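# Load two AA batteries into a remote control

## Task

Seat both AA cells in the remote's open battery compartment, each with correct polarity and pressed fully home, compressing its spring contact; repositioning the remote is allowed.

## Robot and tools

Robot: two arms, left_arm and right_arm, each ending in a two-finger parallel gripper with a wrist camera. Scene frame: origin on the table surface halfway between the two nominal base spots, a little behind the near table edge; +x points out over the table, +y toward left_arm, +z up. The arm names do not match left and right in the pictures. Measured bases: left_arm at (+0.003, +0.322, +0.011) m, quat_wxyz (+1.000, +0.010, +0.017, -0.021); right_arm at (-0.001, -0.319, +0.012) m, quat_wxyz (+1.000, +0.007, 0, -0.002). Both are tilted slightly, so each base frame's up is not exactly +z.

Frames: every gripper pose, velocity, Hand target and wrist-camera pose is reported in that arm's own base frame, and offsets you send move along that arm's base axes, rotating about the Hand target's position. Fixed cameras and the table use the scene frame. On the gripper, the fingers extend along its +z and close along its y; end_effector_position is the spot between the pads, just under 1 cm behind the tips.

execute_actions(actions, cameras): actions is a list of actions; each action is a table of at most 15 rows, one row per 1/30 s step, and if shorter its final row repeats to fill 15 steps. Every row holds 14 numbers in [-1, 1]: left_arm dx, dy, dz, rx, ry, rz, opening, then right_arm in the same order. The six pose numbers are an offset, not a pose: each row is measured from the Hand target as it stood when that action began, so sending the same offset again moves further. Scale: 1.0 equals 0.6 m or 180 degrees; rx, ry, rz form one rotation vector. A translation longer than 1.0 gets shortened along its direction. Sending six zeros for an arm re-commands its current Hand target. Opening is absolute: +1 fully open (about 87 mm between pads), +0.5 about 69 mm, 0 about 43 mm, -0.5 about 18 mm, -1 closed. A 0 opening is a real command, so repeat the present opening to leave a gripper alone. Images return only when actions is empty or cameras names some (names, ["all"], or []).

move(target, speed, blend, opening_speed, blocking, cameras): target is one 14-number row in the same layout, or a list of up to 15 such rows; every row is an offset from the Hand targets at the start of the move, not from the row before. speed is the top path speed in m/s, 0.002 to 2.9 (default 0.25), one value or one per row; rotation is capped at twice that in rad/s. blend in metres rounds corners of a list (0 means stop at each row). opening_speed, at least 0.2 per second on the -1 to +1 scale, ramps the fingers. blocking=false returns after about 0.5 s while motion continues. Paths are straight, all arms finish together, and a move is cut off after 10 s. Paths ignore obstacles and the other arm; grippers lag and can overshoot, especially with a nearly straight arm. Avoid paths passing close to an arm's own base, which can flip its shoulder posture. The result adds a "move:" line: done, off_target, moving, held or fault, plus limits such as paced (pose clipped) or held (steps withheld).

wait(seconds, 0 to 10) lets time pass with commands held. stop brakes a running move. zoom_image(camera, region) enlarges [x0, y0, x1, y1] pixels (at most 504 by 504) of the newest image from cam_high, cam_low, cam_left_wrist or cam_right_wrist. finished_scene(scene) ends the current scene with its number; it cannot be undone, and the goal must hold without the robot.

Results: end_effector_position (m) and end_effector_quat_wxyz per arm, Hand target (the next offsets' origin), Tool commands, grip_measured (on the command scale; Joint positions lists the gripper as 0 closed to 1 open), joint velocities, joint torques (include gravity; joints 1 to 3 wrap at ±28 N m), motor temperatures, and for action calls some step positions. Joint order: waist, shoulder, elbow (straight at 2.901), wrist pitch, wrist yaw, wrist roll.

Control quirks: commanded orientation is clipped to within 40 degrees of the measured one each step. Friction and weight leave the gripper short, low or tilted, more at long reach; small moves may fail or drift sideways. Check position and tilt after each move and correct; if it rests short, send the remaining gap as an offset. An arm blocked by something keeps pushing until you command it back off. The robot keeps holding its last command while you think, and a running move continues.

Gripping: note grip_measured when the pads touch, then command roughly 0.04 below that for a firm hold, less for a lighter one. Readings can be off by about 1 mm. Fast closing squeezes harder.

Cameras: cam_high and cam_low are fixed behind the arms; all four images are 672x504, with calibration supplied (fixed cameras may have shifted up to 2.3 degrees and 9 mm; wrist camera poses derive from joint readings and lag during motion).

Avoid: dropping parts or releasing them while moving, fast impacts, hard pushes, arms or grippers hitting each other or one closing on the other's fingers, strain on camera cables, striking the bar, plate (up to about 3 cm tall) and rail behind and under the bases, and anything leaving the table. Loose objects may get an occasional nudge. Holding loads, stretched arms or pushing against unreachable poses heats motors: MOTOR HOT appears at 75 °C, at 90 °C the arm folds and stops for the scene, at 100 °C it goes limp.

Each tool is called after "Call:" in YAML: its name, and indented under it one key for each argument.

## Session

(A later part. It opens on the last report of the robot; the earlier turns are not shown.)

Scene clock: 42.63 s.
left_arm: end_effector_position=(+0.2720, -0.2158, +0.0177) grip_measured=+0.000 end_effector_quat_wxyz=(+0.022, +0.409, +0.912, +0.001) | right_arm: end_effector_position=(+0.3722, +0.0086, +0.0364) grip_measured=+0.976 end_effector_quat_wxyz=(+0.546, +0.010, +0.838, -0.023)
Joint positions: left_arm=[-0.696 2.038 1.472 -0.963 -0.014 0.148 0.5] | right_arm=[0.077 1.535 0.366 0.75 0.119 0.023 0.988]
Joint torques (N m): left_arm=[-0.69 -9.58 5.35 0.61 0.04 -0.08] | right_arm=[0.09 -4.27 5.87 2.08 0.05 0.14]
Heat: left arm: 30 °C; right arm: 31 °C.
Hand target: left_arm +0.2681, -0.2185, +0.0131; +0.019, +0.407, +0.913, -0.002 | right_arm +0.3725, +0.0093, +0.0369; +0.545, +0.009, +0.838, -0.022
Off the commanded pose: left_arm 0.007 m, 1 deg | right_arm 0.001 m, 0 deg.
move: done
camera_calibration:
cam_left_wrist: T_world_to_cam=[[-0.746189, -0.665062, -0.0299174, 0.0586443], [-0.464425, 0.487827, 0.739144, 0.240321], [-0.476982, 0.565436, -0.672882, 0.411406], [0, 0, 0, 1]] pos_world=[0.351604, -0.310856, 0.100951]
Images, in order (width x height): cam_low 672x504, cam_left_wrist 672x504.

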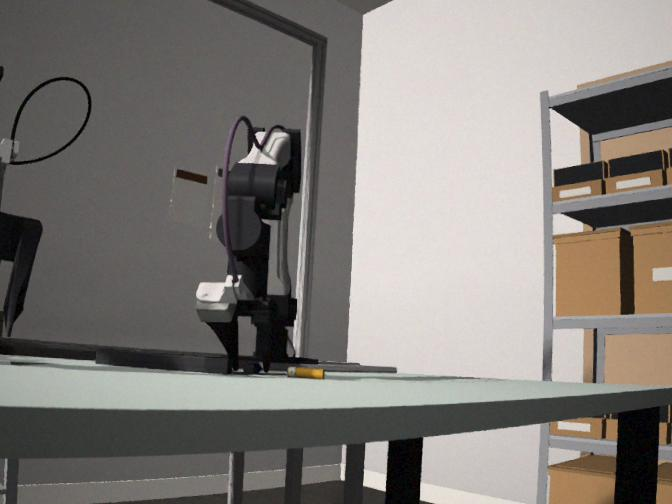

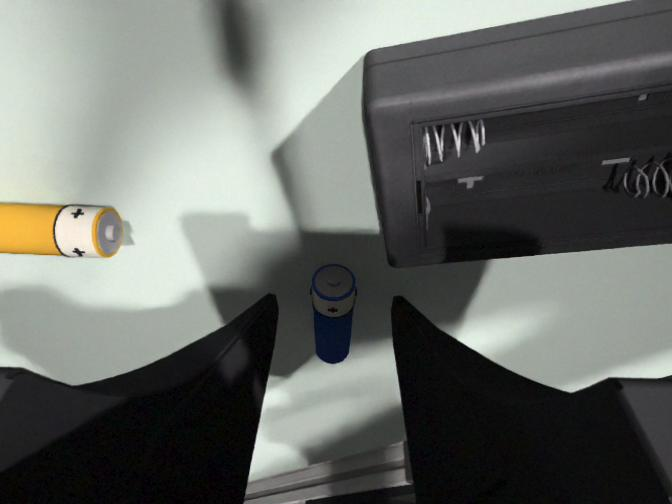

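Call:
move:
  target:
    - [0,0,-0.005,0,0,0,0, 0,0,0,0,0,0,1]
    - [0,0,-0.005,0,0,0,-0.66, 0,0,0,0,0,0,1]
  speed: 0.06
  opening_speed: 0.4
  cameras: ["cam_low","cam_left_wrist"]

Call:
zoom_image:
  camera: "cam_low"
  region: [200, 320, 320, 400]

Scene clock: 45.83 s.
left_arm: end_effector_position=(+0.2741, -0.2175, +0.0173) grip_measured=-0.576 end_effector_quat_wxyz=(+0.027, +0.409, +0.912, +0.000) | right_arm: end_effector_position=(+0.3722, +0.0086, +0.0364) grip_measured=+0.976 end_effector_quat_wxyz=(+0.546, +0.010, +0.838, -0.023)
Joint positions: left_arm=[-0.696 2.038 1.472 -0.953 -0.014 0.148 0.212] | right_arm=[0.077 1.535 0.366 0.75 0.119 0.023 0.988]
Joint torques (N m): left_arm=[-0.61 -9.25 4.64 0.67 0.02 -0.05] | right_arm=[0.1 -4.37 5.87 2.02 0.05 0.16]
Heat: left arm: 30 °C; right arm: 31 °C.
Hand target: left_arm +0.2681, -0.2185, +0.0101; +0.019, +0.407, +0.913, -0.002 | right_arm +0.3725, +0.0093, +0.0369; +0.545, +0.009, +0.838, -0.022
Off the commanded pose: left_arm 0.009 m, 1 deg | right_arm 0.001 m, 0 deg.
move: done
camera_calibration:
cam_left_wrist: T_world_to_cam=[[-0.745966, -0.665237, -0.0315214, 0.0589446], [-0.470483, 0.492897, 0.731914, 0.245316], [-0.47136, 0.560813, -0.680668, 0.410719], [0, 0, 0, 1]] pos_world=[0.352984, -0.31204, 0.101871]
Images, in order (width x height): cam_low 672x504, cam_left_wrist 672x504.

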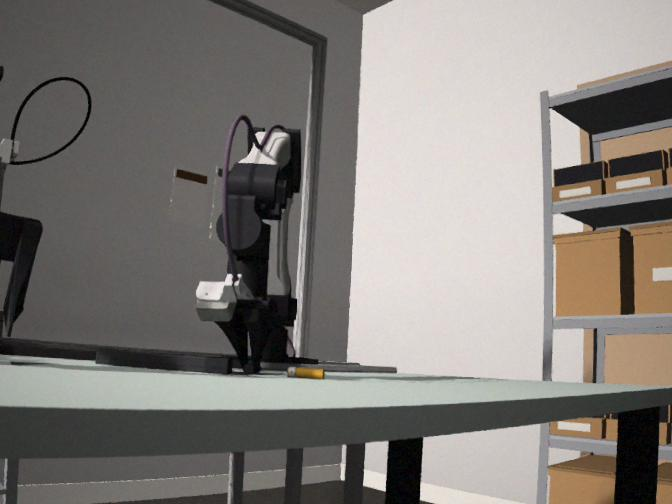

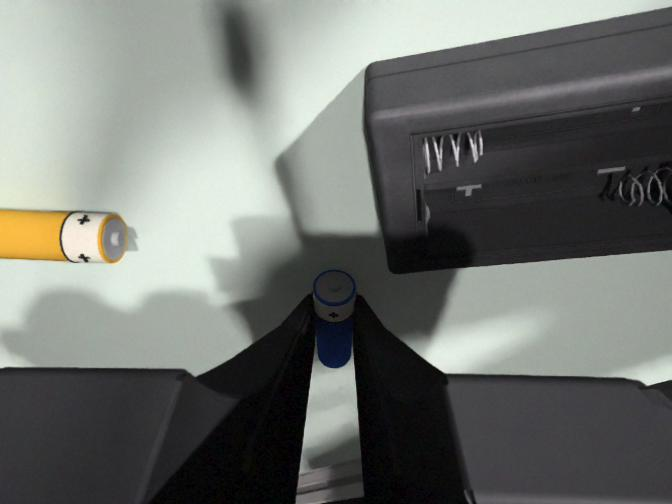

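Scaled by 4.200 from the camera's 672x504 image, which has a finer 960x720 frame.

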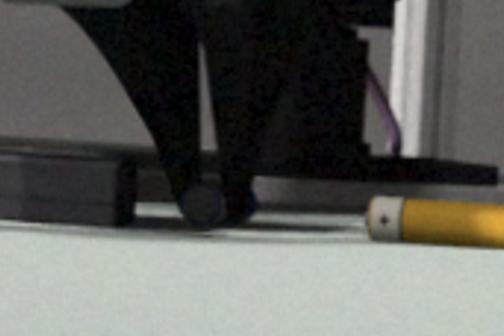

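Call:
move:
  target:
    - [0,0,0.12,0,0,0,-0.66, 0,0,0,0,0,0,1]
    - [0.05,0.25,0.22,0,0,0,-0.66, 0,0,0,0,0,0,1]
  speed: [0.12,0.2]
  blend: 0.03
  cameras: ["all"]

Scene clock: 48.50 s.
left_arm: end_effector_position=(+0.2959, -0.0663, +0.1250) grip_measured=-0.576 end_effector_quat_wxyz=(-0.003, +0.400, +0.916, +0.000) | right_arm: end_effector_position=(+0.3722, +0.0086, +0.0364) grip_measured=+0.976 end_effector_quat_wxyz=(+0.546, +0.010, +0.838, -0.023)
Joint positions: left_arm=[-0.29 1.829 1.611 -1.358 0 0.533 0.212] | right_arm=[0.077 1.535 0.366 0.75 0.119 0.023 0.988]
Joint torques (N m): left_arm=[-0.12 -11.6 10.14 0.15 0.08 0.23] | right_arm=[0.12 -4.33 5.91 2.08 0.04 0.17]
Heat: left arm: 30 °C; right arm: 32 °C.
Hand target: left_arm +0.2982, -0.0684, +0.1421; +0.019, +0.407, +0.913, -0.002 | right_arm +0.3725, +0.0093, +0.0369; +0.545, +0.009, +0.838, -0.022
Off the commanded pose: left_arm 0.017 m, 3 deg | right_arm 0.001 m, 0 deg.
move: off_target (left_arm)
camera_calibration:
cam_left_wrist: T_world_to_cam=[[-0.733926, -0.67919, -0.00727564, 0.171737], [-0.438931, 0.466076, 0.768188, 0.0866494], [-0.518355, 0.566987, -0.640183, 0.418747], [0, 0, 0, 1]] pos_world=[0.381135, -0.161167, 0.202761]

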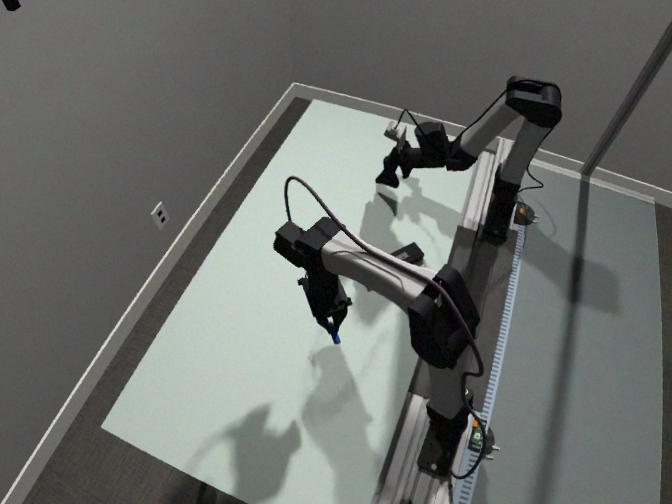

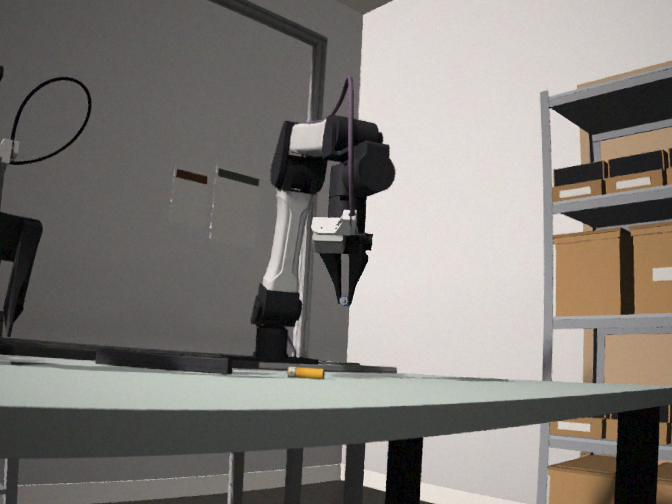

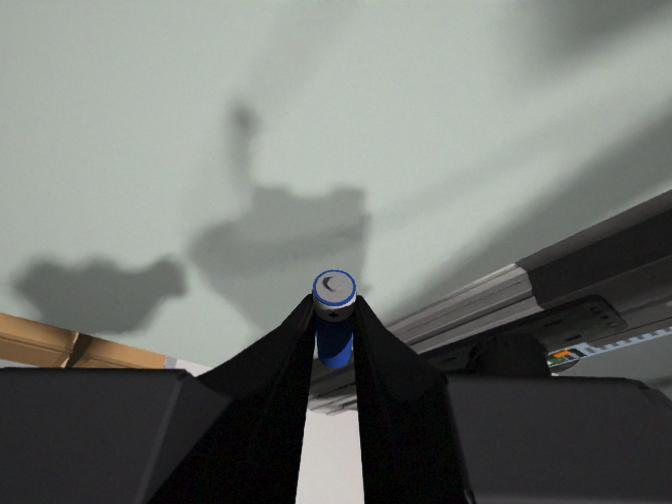

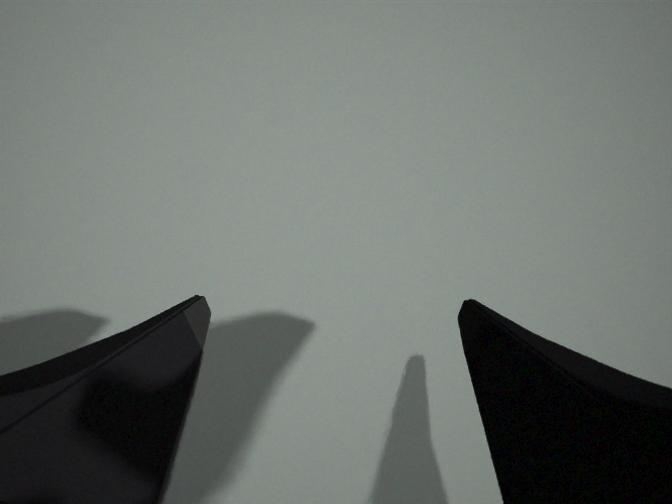

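Call:
move:
  target: [0,0,0,0,0,0,-0.66, -0.284,0.403,0.1,-0.0177,0.0424,0.2774,1]
  speed: 0.2
  cameras: ["all"]

Scene clock: 52.53 s.
left_arm: end_effector_position=(+0.2958, -0.0663, +0.1250) grip_measured=-0.576 end_effector_quat_wxyz=(-0.003, +0.400, +0.916, +0.000) | right_arm: end_effector_position=(+0.2018, +0.2467, +0.0929) grip_measured=+0.976 end_effector_quat_wxyz=(+0.450, -0.365, +0.794, +0.185)
Joint positions: left_arm=[-0.29 1.829 1.611 -1.358 0 0.534 0.212] | right_arm=[0.938 1.062 0.481 0.024 0.1 0.021 0.988]
Joint torques (N m): left_arm=[-0.13 -11.59 10.17 0.11 0.08 0.2] | right_arm=[0.81 -0.83 9.8 1.84 0.16 0.3]
Heat: left arm: 31 °C; right arm: 32 °C.
Hand target: left_arm +0.2982, -0.0685, +0.1421; +0.019, +0.407, +0.913, -0.002 | right_arm +0.2021, +0.2511, +0.0971; +0.448, -0.361, +0.796, +0.187
Off the commanded pose: left_arm 0.017 m, 3 deg | right_arm 0.006 m, 1 deg.
move: off_target (left_arm)
camera_calibration:
cam_left_wrist: T_world_to_cam=[[-0.734471, -0.678608, -0.00664372, 0.171695], [-0.438131, 0.466676, 0.768281, 0.0863819], [-0.518261, 0.567191, -0.640079, 0.418676], [0, 0, 0, 1]] pos_world=[0.380935, -0.161268, 0.202761]
cam_right_wrist: T_world_to_cam=[[0.757201, -0.651892, 0.0410255, 0.0028048], [-0.641875, -0.754261, -0.138158, 0.349923], [0.121008, 0.0782802, -0.98956, 0.18701], [0, 0, 0, 1]] pos_world=[0.199853, 0.251122, 0.233287]

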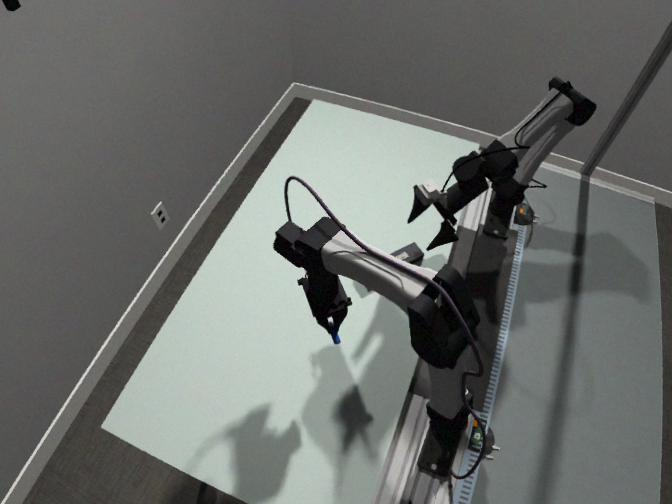

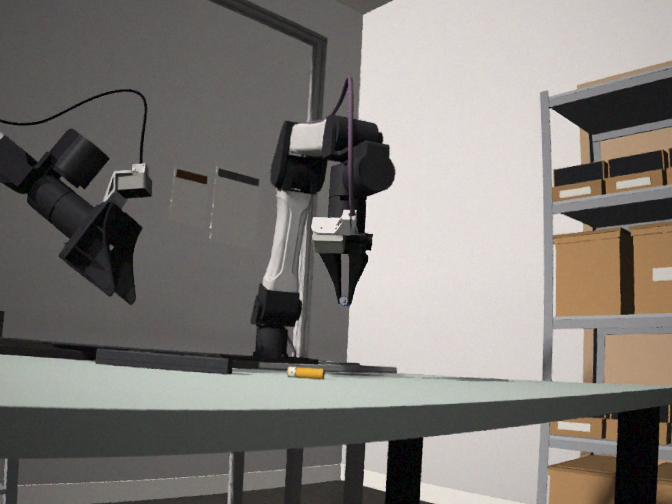

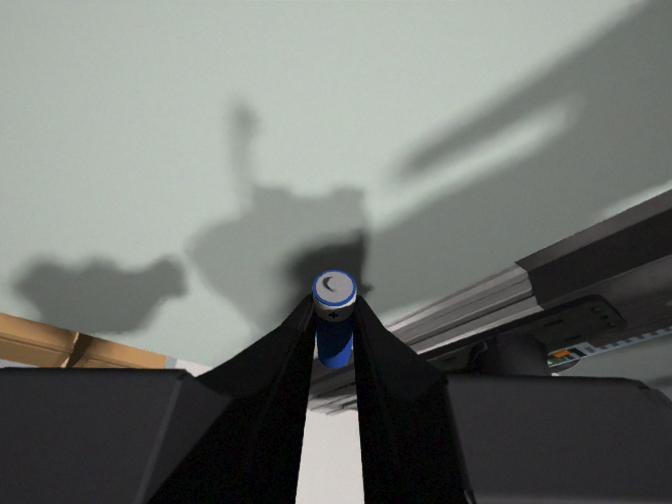

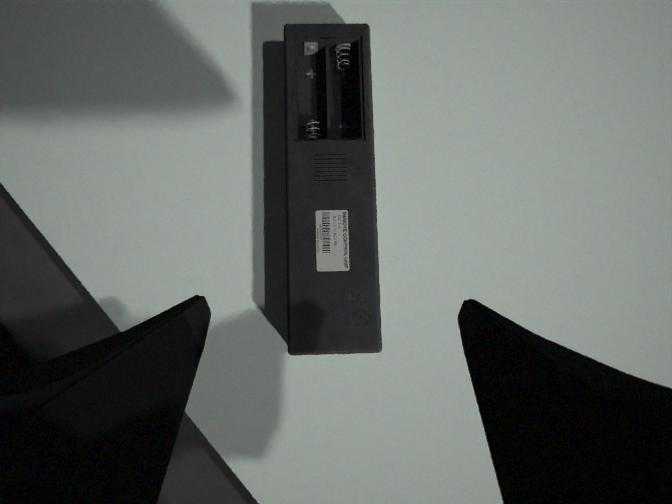

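Call:
move:
  target: [0,0,0,0,0,0,-0.66, 0.0165,0.012,-0.14,0,0,0,1]
  speed: 0.1
  cameras: ["cam_low","cam_right_wrist"]

Scene clock: 55.23 s.
left_arm: end_effector_position=(+0.2958, -0.0663, +0.1250) grip_measured=-0.576 end_effector_quat_wxyz=(-0.003, +0.400, +0.916, +0.000) | right_arm: end_effector_position=(+0.2136, +0.2629, +0.0215) grip_measured=+0.976 end_effector_quat_wxyz=(+0.458, -0.362, +0.790, +0.189)
Joint positions: left_arm=[-0.29 1.829 1.611 -1.358 0 0.534 0.212] | right_arm=[0.938 1.418 0.326 0.554 0.1 0.021 0.988]
Joint torques (N m): left_arm=[-0.05 -11.58 10.11 0.13 0.08 0.21] | right_arm=[-0.91 -1.92 4.72 2.09 -0.07 0.2]
Heat: left arm: 31 °C; right arm: 32 °C.
Hand target: left_arm +0.2982, -0.0685, +0.1421; +0.019, +0.407, +0.913, -0.002 | right_arm +0.2119, +0.2582, +0.0129; +0.448, -0.361, +0.796, +0.187
Off the commanded pose: left_arm 0.017 m, 3 deg | right_arm 0.010 m, 1 deg.
move: off_target (left_arm)
camera_calibration:
cam_right_wrist: T_world_to_cam=[[0.756619, -0.652681, 0.0391766, 0.00770943], [-0.640411, -0.751817, -0.156988, 0.359263], [0.131917, 0.0936911, -0.986823, 0.10722], [0, 0, 0, 1]] pos_world=[0.210099, 0.265087, 0.161905]
Images, in order (width x height): cam_low 672x504, cam_right_wrist 672x504.

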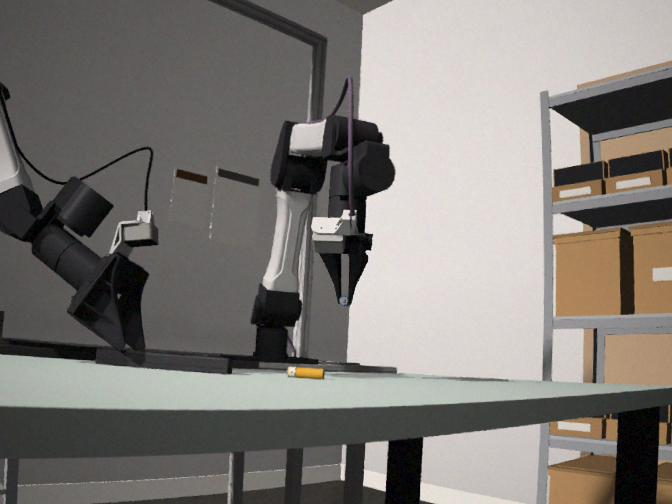

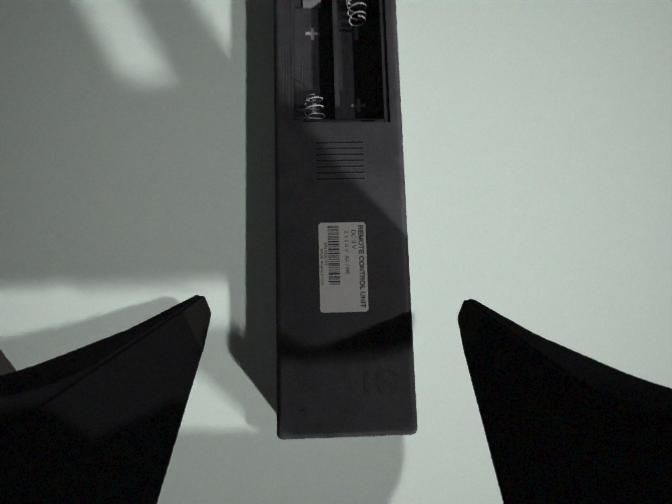

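Call:
move:
  target: [0,0,0,0,0,0,-0.66, -0.016,-0.018,-0.032,0,0,0,1]
  speed: 0.06
  cameras: ["cam_low","cam_right_wrist"]

Call:
zoom_image:
  camera: "cam_low"
  region: [50, 290, 270, 400]

Scene clock: 56.60 s.
left_arm: end_effector_position=(+0.2958, -0.0663, +0.1250) grip_measured=-0.576 end_effector_quat_wxyz=(-0.003, +0.400, +0.916, +0.000) | right_arm: end_effector_position=(+0.2068, +0.2537, +0.0049) grip_measured=+0.976 end_effector_quat_wxyz=(+0.463, -0.360, +0.787, +0.192)
Joint positions: left_arm=[-0.29 1.829 1.611 -1.358 0 0.534 0.212] | right_arm=[0.938 1.472 0.242 0.706 0.1 0.022 0.988]
Joint torques (N m): left_arm=[-0.09 -11.56 10.15 0.1 0.09 0.21] | right_arm=[-0.32 -1.89 3.95 2.06 0.02 0.22]
Heat: left arm: 31 °C; right arm: 32 °C.
Hand target: left_arm +0.2982, -0.0685, +0.1421; +0.019, +0.407, +0.913, -0.002 | right_arm +0.2024, +0.2475, -0.0062; +0.448, -0.361, +0.796, +0.187
Off the commanded pose: left_arm 0.017 m, 3 deg | right_arm 0.014 m, 2 deg.
move: off_target (left_arm, right_arm)
camera_calibration:
cam_right_wrist: T_world_to_cam=[[0.756068, -0.653421, 0.0374512, 0.00784431], [-0.639452, -0.749679, -0.170535, 0.344767], [0.139508, 0.104988, -0.98464, 0.0881728], [0, 0, 0, 1]] pos_world=[0.202231, 0.254334, 0.14532]
Images, in order (width x height): cam_low 672x504, cam_right_wrist 672x504.

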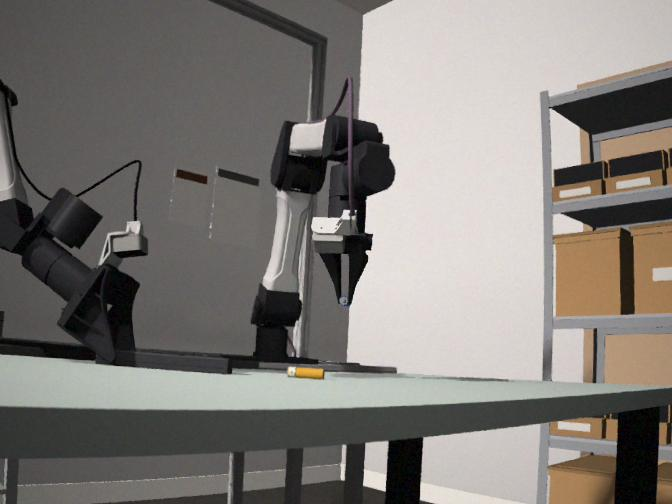

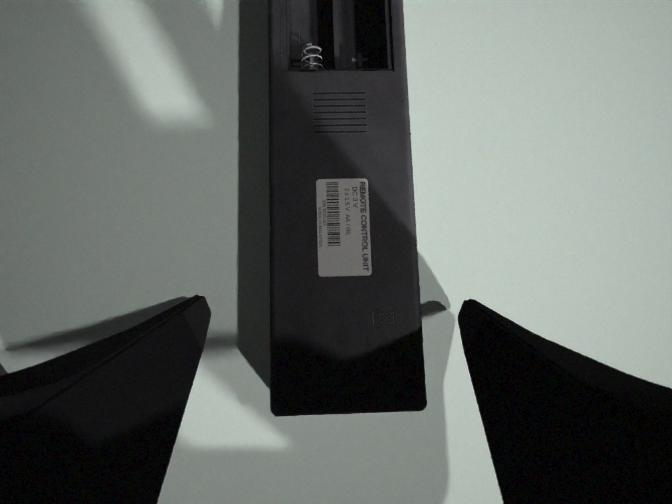

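Scaled by 2.291 from the camera's 672x504 image, which has a finer 960x720 frame.

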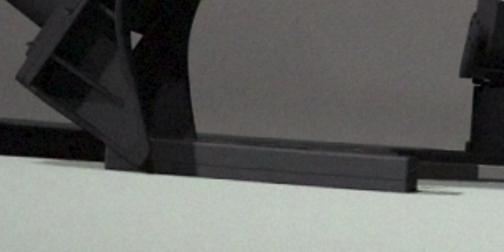

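Call:
move:
  target:
    - [0,0,0,0,0,0,-0.66, 0.004,-0.004,0.013,0,0,0,1]
    - [0,0,0,0,0,0,-0.66, 0.004,-0.004,0.013,0,0,0,0.04]
  speed: 0.06
  opening_speed: 0.5
  cameras: ["cam_low","cam_right_wrist"]

Call:
zoom_image:
  camera: "cam_low"
  region: [50, 290, 270, 400]

Scene clock: 60.17 s.
left_arm: end_effector_position=(+0.2958, -0.0663, +0.1250) grip_measured=-0.576 end_effector_quat_wxyz=(-0.003, +0.400, +0.916, +0.000) | right_arm: end_effector_position=(+0.2064, +0.2498, +0.0042) grip_measured=+0.073 end_effector_quat_wxyz=(+0.456, -0.360, +0.791, +0.191)
Joint positions: left_arm=[-0.29 1.829 1.611 -1.358 0 0.534 0.212] | right_arm=[0.926 1.453 0.242 0.672 0.089 0.022 0.537]
Joint torques (N m): left_arm=[-0.1 -11.62 10 0.12 0.09 0.21] | right_arm=[-0.79 -4.41 5.14 1.68 -0.01 0.13]
Heat: left arm: 31 °C; right arm: 32 °C.
Hand target: left_arm +0.2982, -0.0685, +0.1421; +0.019, +0.407, +0.913, -0.002 | right_arm +0.2048, +0.2451, +0.0016; +0.448, -0.361, +0.796, +0.187
Off the commanded pose: left_arm 0.017 m, 3 deg | right_arm 0.006 m, 1 deg.
move: off_target (left_arm)
camera_calibration:
cam_right_wrist: T_world_to_cam=[[0.754821, -0.655094, 0.0331333, 0.00628708], [-0.643523, -0.749376, -0.155927, 0.342163], [0.126976, 0.0963749, -0.987213, 0.0926481], [0, 0, 0, 1]] pos_world=[0.20368, 0.251599, 0.144608]
Images, in order (width x height): cam_low 672x504, cam_right_wrist 672x504.

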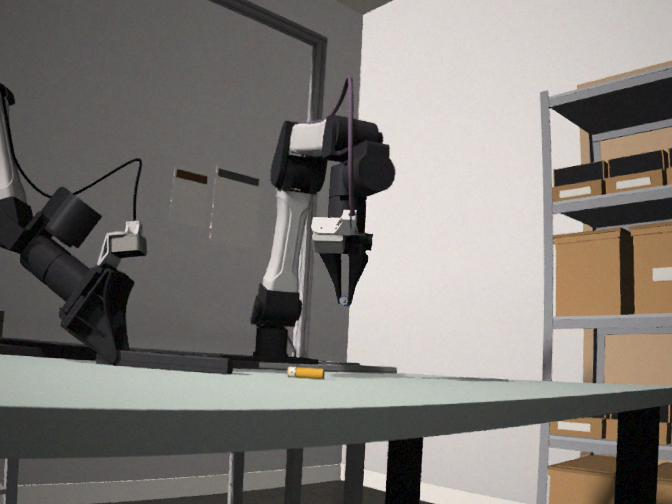

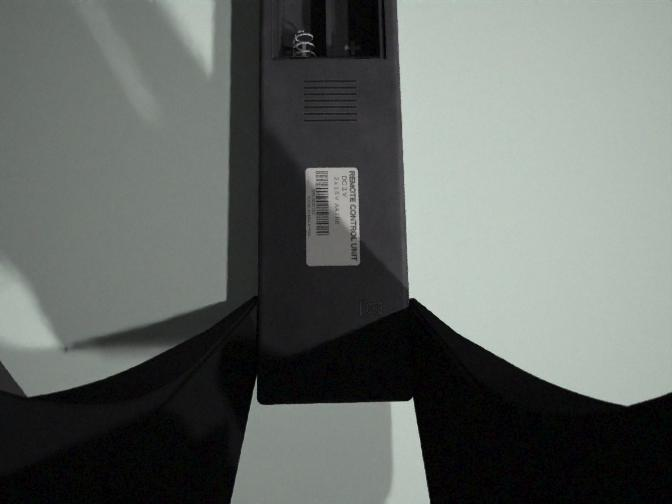

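Scaled by 2.291 from the camera's 672x504 image, which has a finer 960x720 frame.

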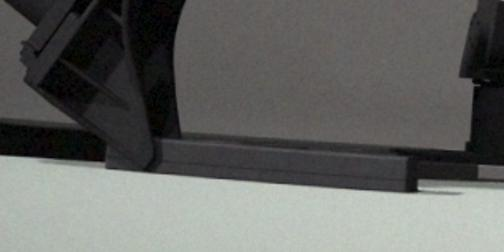

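Call:
move:
  target: [-0.017,-0.374,0.033,-0.0185,0.0103,0.5444,-0.66, 0,0,0,0,0,0,0.04]
  cameras: ["all"]

Scene clock: 64.83 s.
left_arm: end_effector_position=(+0.2868, -0.2918, +0.1563) grip_measured=-0.576 end_effector_quat_wxyz=(+0.008, -0.418, +0.908, -0.018) | right_arm: end_effector_position=(+0.2064, +0.2498, +0.0042) grip_measured=+0.073 end_effector_quat_wxyz=(+0.456, -0.360, +0.791, +0.191)
Joint positions: left_arm=[-0.692 2.105 2.125 -1.552 0.001 -1.553 0.212] | right_arm=[0.926 1.453 0.242 0.672 0.089 0.022 0.537]
Joint torques (N m): left_arm=[-0.31 -10 9.72 0.13 -0.24 -0.07] | right_arm=[-0.83 -4.37 5.01 1.7 -0.05 0.15]
Motor temperatures (°C): left_arm=[20 32 28 21 20 21 23] | right_arm=[19 22 27 31 22 22 21]
Heat: left arm: 32 °C; right arm: 31 °C.
Hand target: left_arm +0.2879, -0.2928, +0.1618; +0.011, -0.423, +0.906, -0.016 | right_arm +0.2048, +0.2451, +0.0016; +0.448, -0.361, +0.796, +0.187
Off the commanded pose: left_arm 0.006 m, 1 deg | right_arm 0.006 m, 1 deg.
joint sent to its limit (left arm) — joint 4 (wrist pitch), lower limit. The joint targets still meet the commanded pose.
move: done
camera_calibration:
cam_left_wrist: T_world_to_cam=[[0.758103, -0.651496, 0.0288577, -0.413349], [-0.436143, -0.473619, 0.765157, -0.110904], [-0.484829, -0.592654, -0.643197, 0.214353], [0, 0, 0, 1]] pos_world=[0.368916, -0.194785, 0.234658]
cam_right_wrist: T_world_to_cam=[[0.754821, -0.655094, 0.0331333, 0.00628708], [-0.643523, -0.749376, -0.155927, 0.342163], [0.126976, 0.0963749, -0.987213, 0.0926481], [0, 0, 0, 1]] pos_world=[0.20368, 0.251599, 0.144608]

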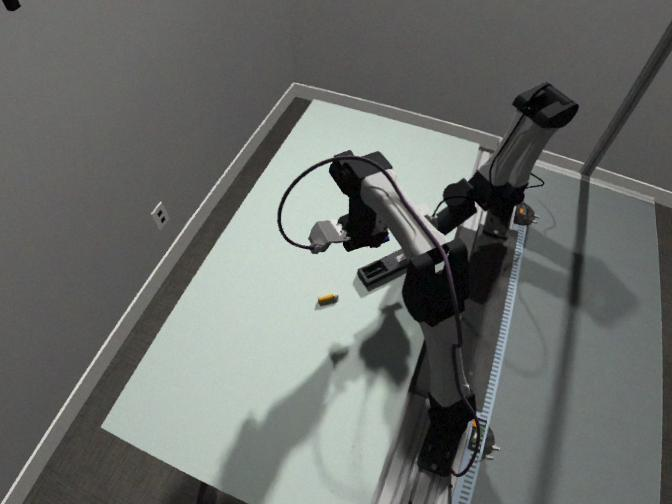

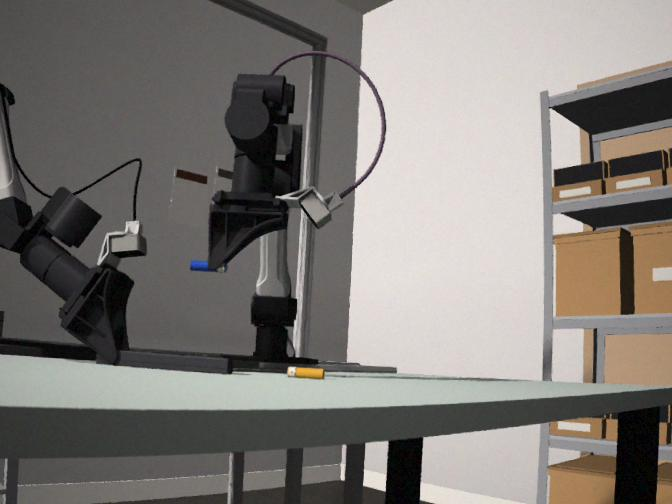

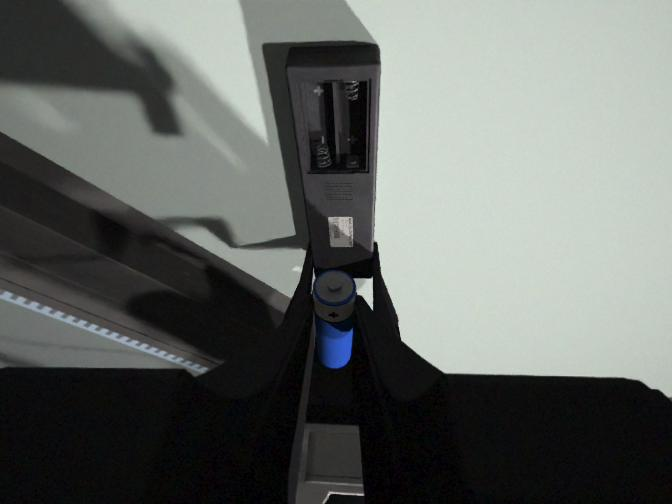

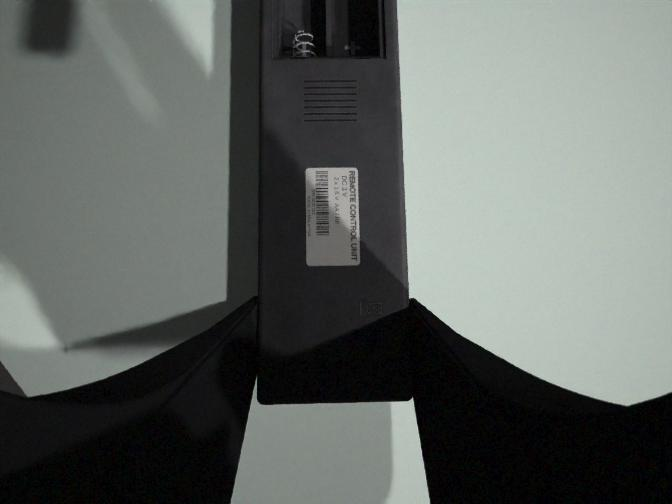

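Call:
zoom_image:
  camera: "cam_left_wrist"
  region: [270, 30, 400, 200]

Call:
zoom_image:
  camera: "cam_left_wrist"
  region: [290, 240, 400, 380]

Call:
zoom_image:
  camera: "cam_low"
  region: [170, 230, 310, 390]

Scaled by 2.965 from the camera's 672x504 image, which has a finer 960x720 frame.

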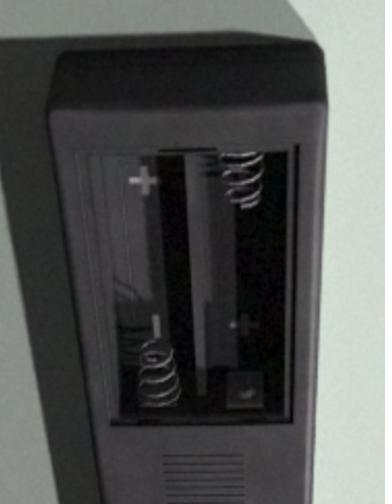

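Scaled by 3.600 from the camera's 672x504 image, which has a finer 960x720 frame.

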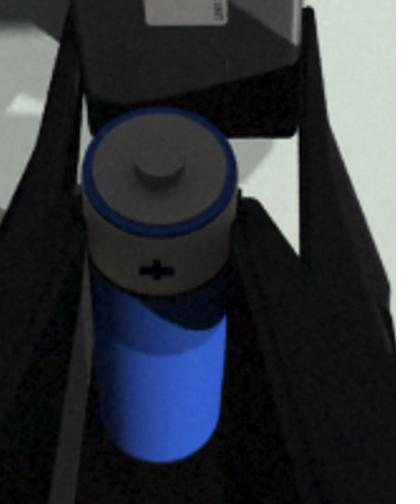

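Scaled by 3.150 from the camera's 672x504 image, which has a finer 960x720 frame.

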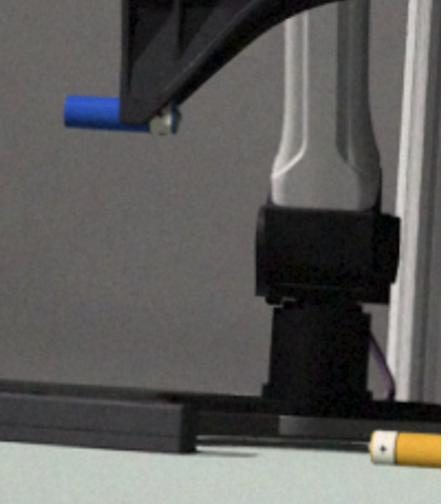

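Call:
move:
  target: [0.001,0.018,-0.135,0.0774,-0.0633,0.0167,-0.66, 0,0,0,0,0,0,0.04]
  speed: 0.12
  cameras: ["all"]

Call:
zoom_image:
  camera: "cam_low"
  region: [60, 230, 310, 390]

Scene clock: 75.13 s.
left_arm: end_effector_position=(+0.2882, -0.2823, +0.0726) grip_measured=-0.576 end_effector_quat_wxyz=(+0.141, -0.432, +0.888, +0.063) | right_arm: end_effector_position=(+0.2064, +0.2498, +0.0042) grip_measured=+0.073 end_effector_quat_wxyz=(+0.456, -0.360, +0.791, +0.191)
Joint positions: left_arm=[-0.81 2.105 1.808 -1.31 -0.309 -1.722 0.212] | right_arm=[0.926 1.453 0.242 0.672 0.089 0.022 0.537]
Joint torques (N m): left_arm=[-0.42 -13.67 5.24 0.29 -0.5 -0.04] | right_arm=[-0.8 -4.45 5.09 1.71 -0.06 0.11]
Heat: left arm: 32 °C; right arm: 31 °C.
Hand target: left_arm +0.2886, -0.2821, +0.0809; +0.152, -0.438, +0.884, +0.053 | right_arm +0.2048, +0.2451, +0.0016; +0.448, -0.361, +0.796, +0.187
Off the commanded pose: left_arm 0.008 m, 2 deg | right_arm 0.006 m, 1 deg.
move: done
camera_calibration:
cam_left_wrist: T_world_to_cam=[[0.787454, -0.616374, -0.0000138585, -0.402304], [-0.521971, -0.666861, 0.531829, -0.0546248], [-0.327815, -0.418784, -0.846852, 0.185527], [0, 0, 0, 1]] pos_world=[0.349102, -0.206701, 0.186159]
cam_right_wrist: T_world_to_cam=[[0.754821, -0.655094, 0.0331333, 0.00628708], [-0.643523, -0.749376, -0.155927, 0.342163], [0.126976, 0.0963749, -0.987213, 0.0926481], [0, 0, 0, 1]] pos_world=[0.20368, 0.251599, 0.144608]

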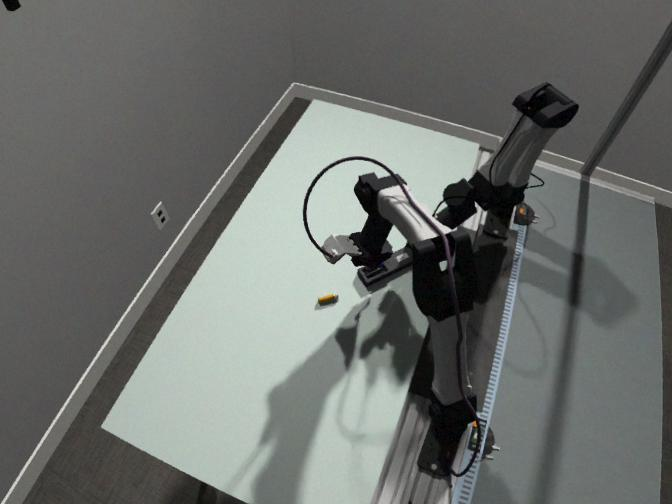

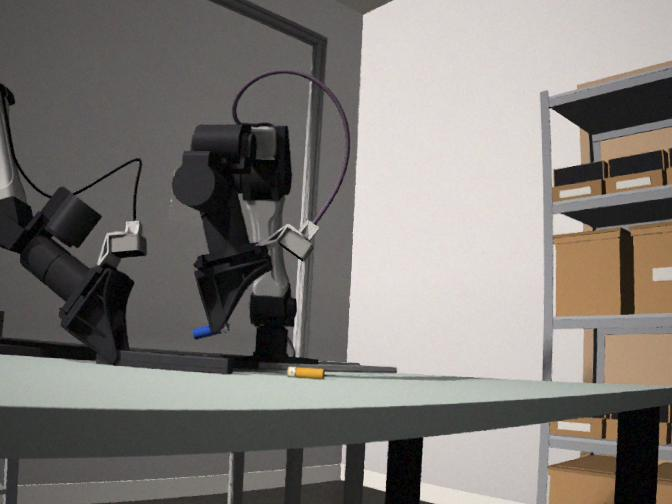

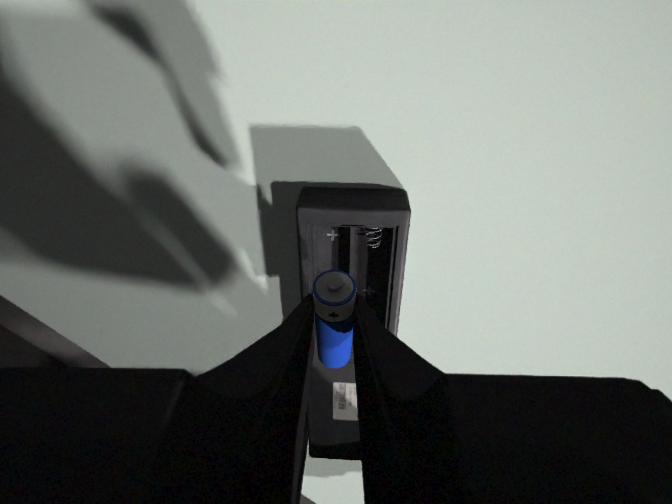

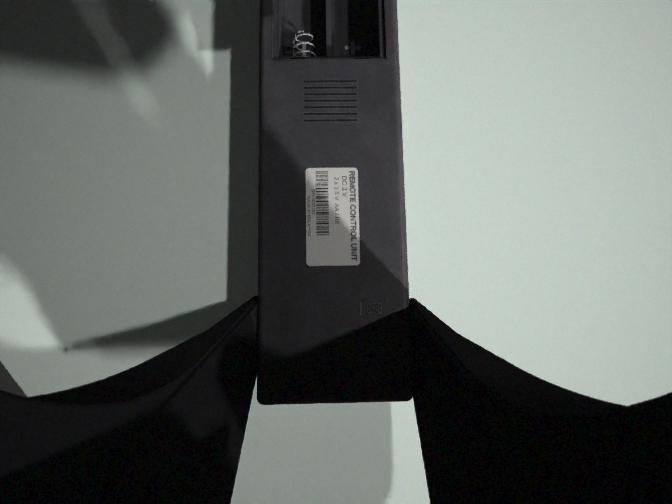

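Scaled by 2.016 from the camera's 672x504 image, which has a finer 960x720 frame.

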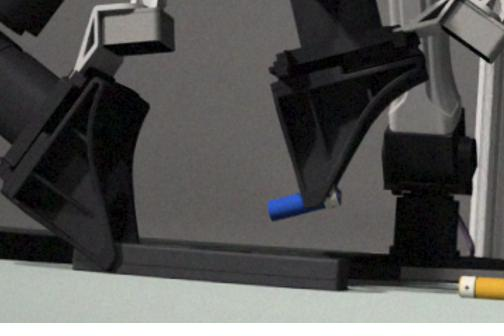

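Call:
zoom_image:
  camera: "cam_left_wrist"
  region: [280, 180, 430, 380]

Scaled by 2.520 from the camera's 672x504 image, which has a finer 960x720 frame.

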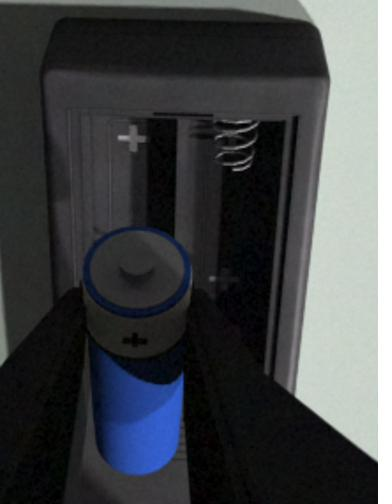

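Call:
move:
  target: [-0.002,0.0015,-0.052,0,0,0,-0.66, 0,0,0,0,0,0,0.04]
  speed: 0.05
  cameras: ["cam_low","cam_left_wrist"]

Call:
zoom_image:
  camera: "cam_low"
  region: [60, 280, 280, 400]

Call:
zoom_image:
  camera: "cam_left_wrist"
  region: [280, 180, 430, 380]

Scene clock: 77.60 s.
left_arm: end_effector_position=(+0.2871, -0.2809, +0.0439) grip_measured=-0.576 end_effector_quat_wxyz=(+0.143, -0.434, +0.888, +0.061) | right_arm: end_effector_position=(+0.2064, +0.2498, +0.0042) grip_measured=+0.073 end_effector_quat_wxyz=(+0.456, -0.360, +0.791, +0.191)
Joint positions: left_arm=[-0.81 2.105 1.693 -1.19 -0.31 -1.724 0.212] | right_arm=[0.926 1.453 0.242 0.672 0.089 0.022 0.537]
Joint torques (N m): left_arm=[-0.44 -12.9 5.23 0.29 -0.48 -0.05] | right_arm=[-0.83 -4.33 4.97 1.7 -0.04 0.15]
Heat: left arm: 32 °C; right arm: 31 °C.
Hand target: left_arm +0.2873, -0.2811, +0.0496; +0.152, -0.438, +0.884, +0.053 | right_arm +0.2048, +0.2451, +0.0016; +0.448, -0.361, +0.796, +0.187
Off the commanded pose: left_arm 0.006 m, 2 deg | right_arm 0.006 m, 1 deg.
move: done
camera_calibration:
cam_left_wrist: T_world_to_cam=[[0.788517, -0.61498, 0.00639782, -0.400728], [-0.523545, -0.665748, 0.531677, -0.0381689], [-0.322712, -0.422586, -0.846923, 0.158929], [0, 0, 0, 1]] pos_world=[0.347286, -0.20469, 0.157458]
Images, in order (width x height): cam_low 672x504, cam_left_wrist 672x504.

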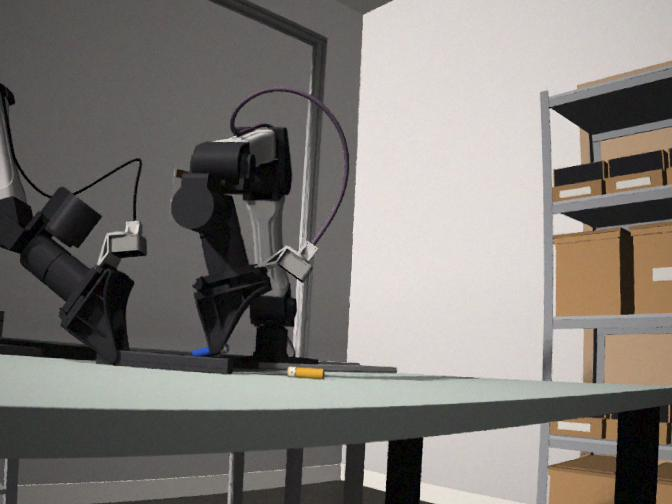

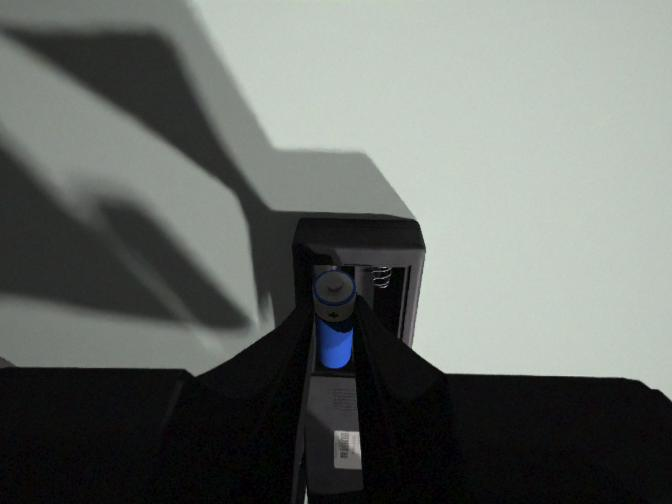

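Scaled by 2.291 from the camera's 672x504 image, which has a finer 960x720 frame.

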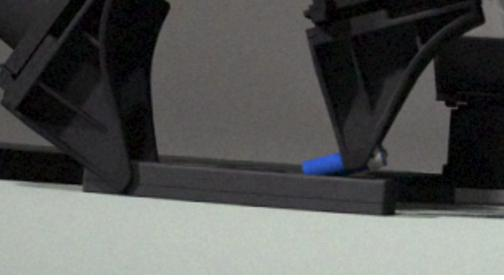

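Scaled by 2.520 from the camera's 672x504 image, which has a finer 960x720 frame.

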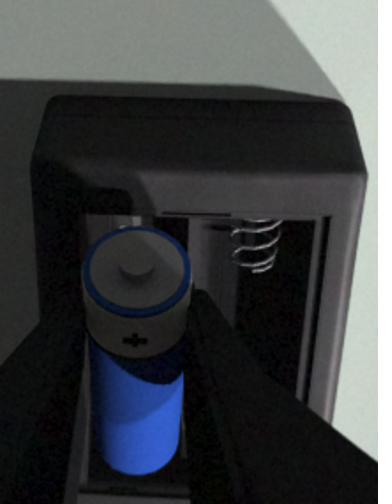

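Call:
move:
  target: [0,0,-0.015,0,0,0,-0.66, 0,0,0,0,0,0,0.04]
  speed: 0.03
  cameras: ["cam_low","cam_left_wrist"]

Call:
zoom_image:
  camera: "cam_low"
  region: [160, 310, 260, 390]

Call:
zoom_image:
  camera: "cam_left_wrist"
  region: [280, 180, 430, 380]

Scene clock: 79.00 s.
left_arm: end_effector_position=(+0.2866, -0.2803, +0.0391) grip_measured=-0.576 end_effector_quat_wxyz=(+0.143, -0.434, +0.888, +0.061) | right_arm: end_effector_position=(+0.2064, +0.2498, +0.0042) grip_measured=+0.073 end_effector_quat_wxyz=(+0.456, -0.360, +0.791, +0.191)
Joint positions: left_arm=[-0.81 2.105 1.674 -1.17 -0.31 -1.724 0.212] | right_arm=[0.926 1.453 0.242 0.672 0.089 0.022 0.537]
Joint torques (N m): left_arm=[-0.49 -12.21 4.55 0.48 -0.5 -0.08] | right_arm=[-0.87 -4.52 4.88 1.71 -0.08 0.12]
Heat: left arm: 32 °C; right arm: 31 °C.
Hand target: left_arm +0.2873, -0.2811, +0.0406; +0.152, -0.438, +0.884, +0.053 | right_arm +0.2048, +0.2451, +0.0016; +0.448, -0.361, +0.796, +0.187
Off the commanded pose: left_arm 0.002 m, 2 deg | right_arm 0.006 m, 1 deg.
move: done
camera_calibration:
cam_left_wrist: T_world_to_cam=[[0.788519, -0.614972, 0.00685751, -0.399923], [-0.52385, -0.665757, 0.531365, -0.0353807], [-0.322209, -0.422584, -0.847115, 0.154779], [0, 0, 0, 1]] pos_world=[0.346684, -0.20409, 0.152658]
Images, in order (width x height): cam_low 672x504, cam_left_wrist 672x504.

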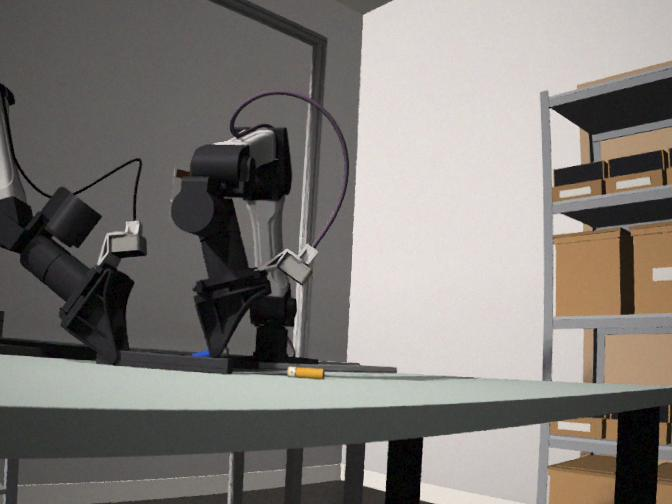

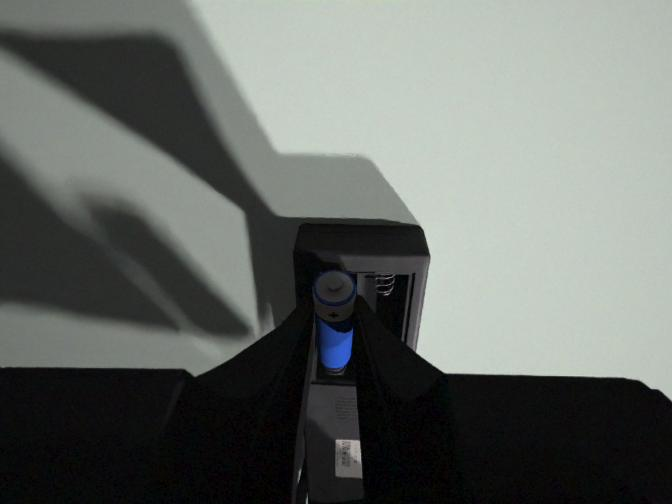

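Scaled by 5.040 from the camera's 672x504 image, which has a finer 960x720 frame.

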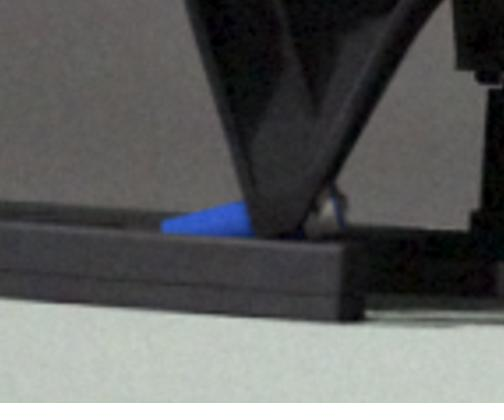

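Scaled by 2.520 from the camera's 672x504 image, which has a finer 960x720 frame.

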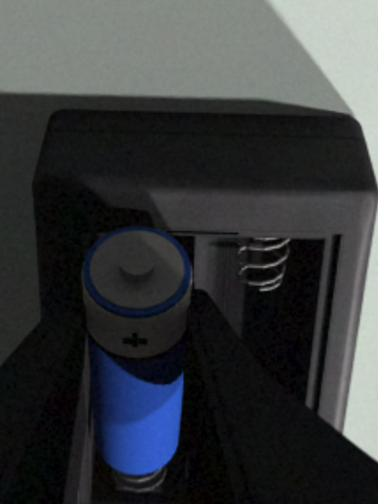

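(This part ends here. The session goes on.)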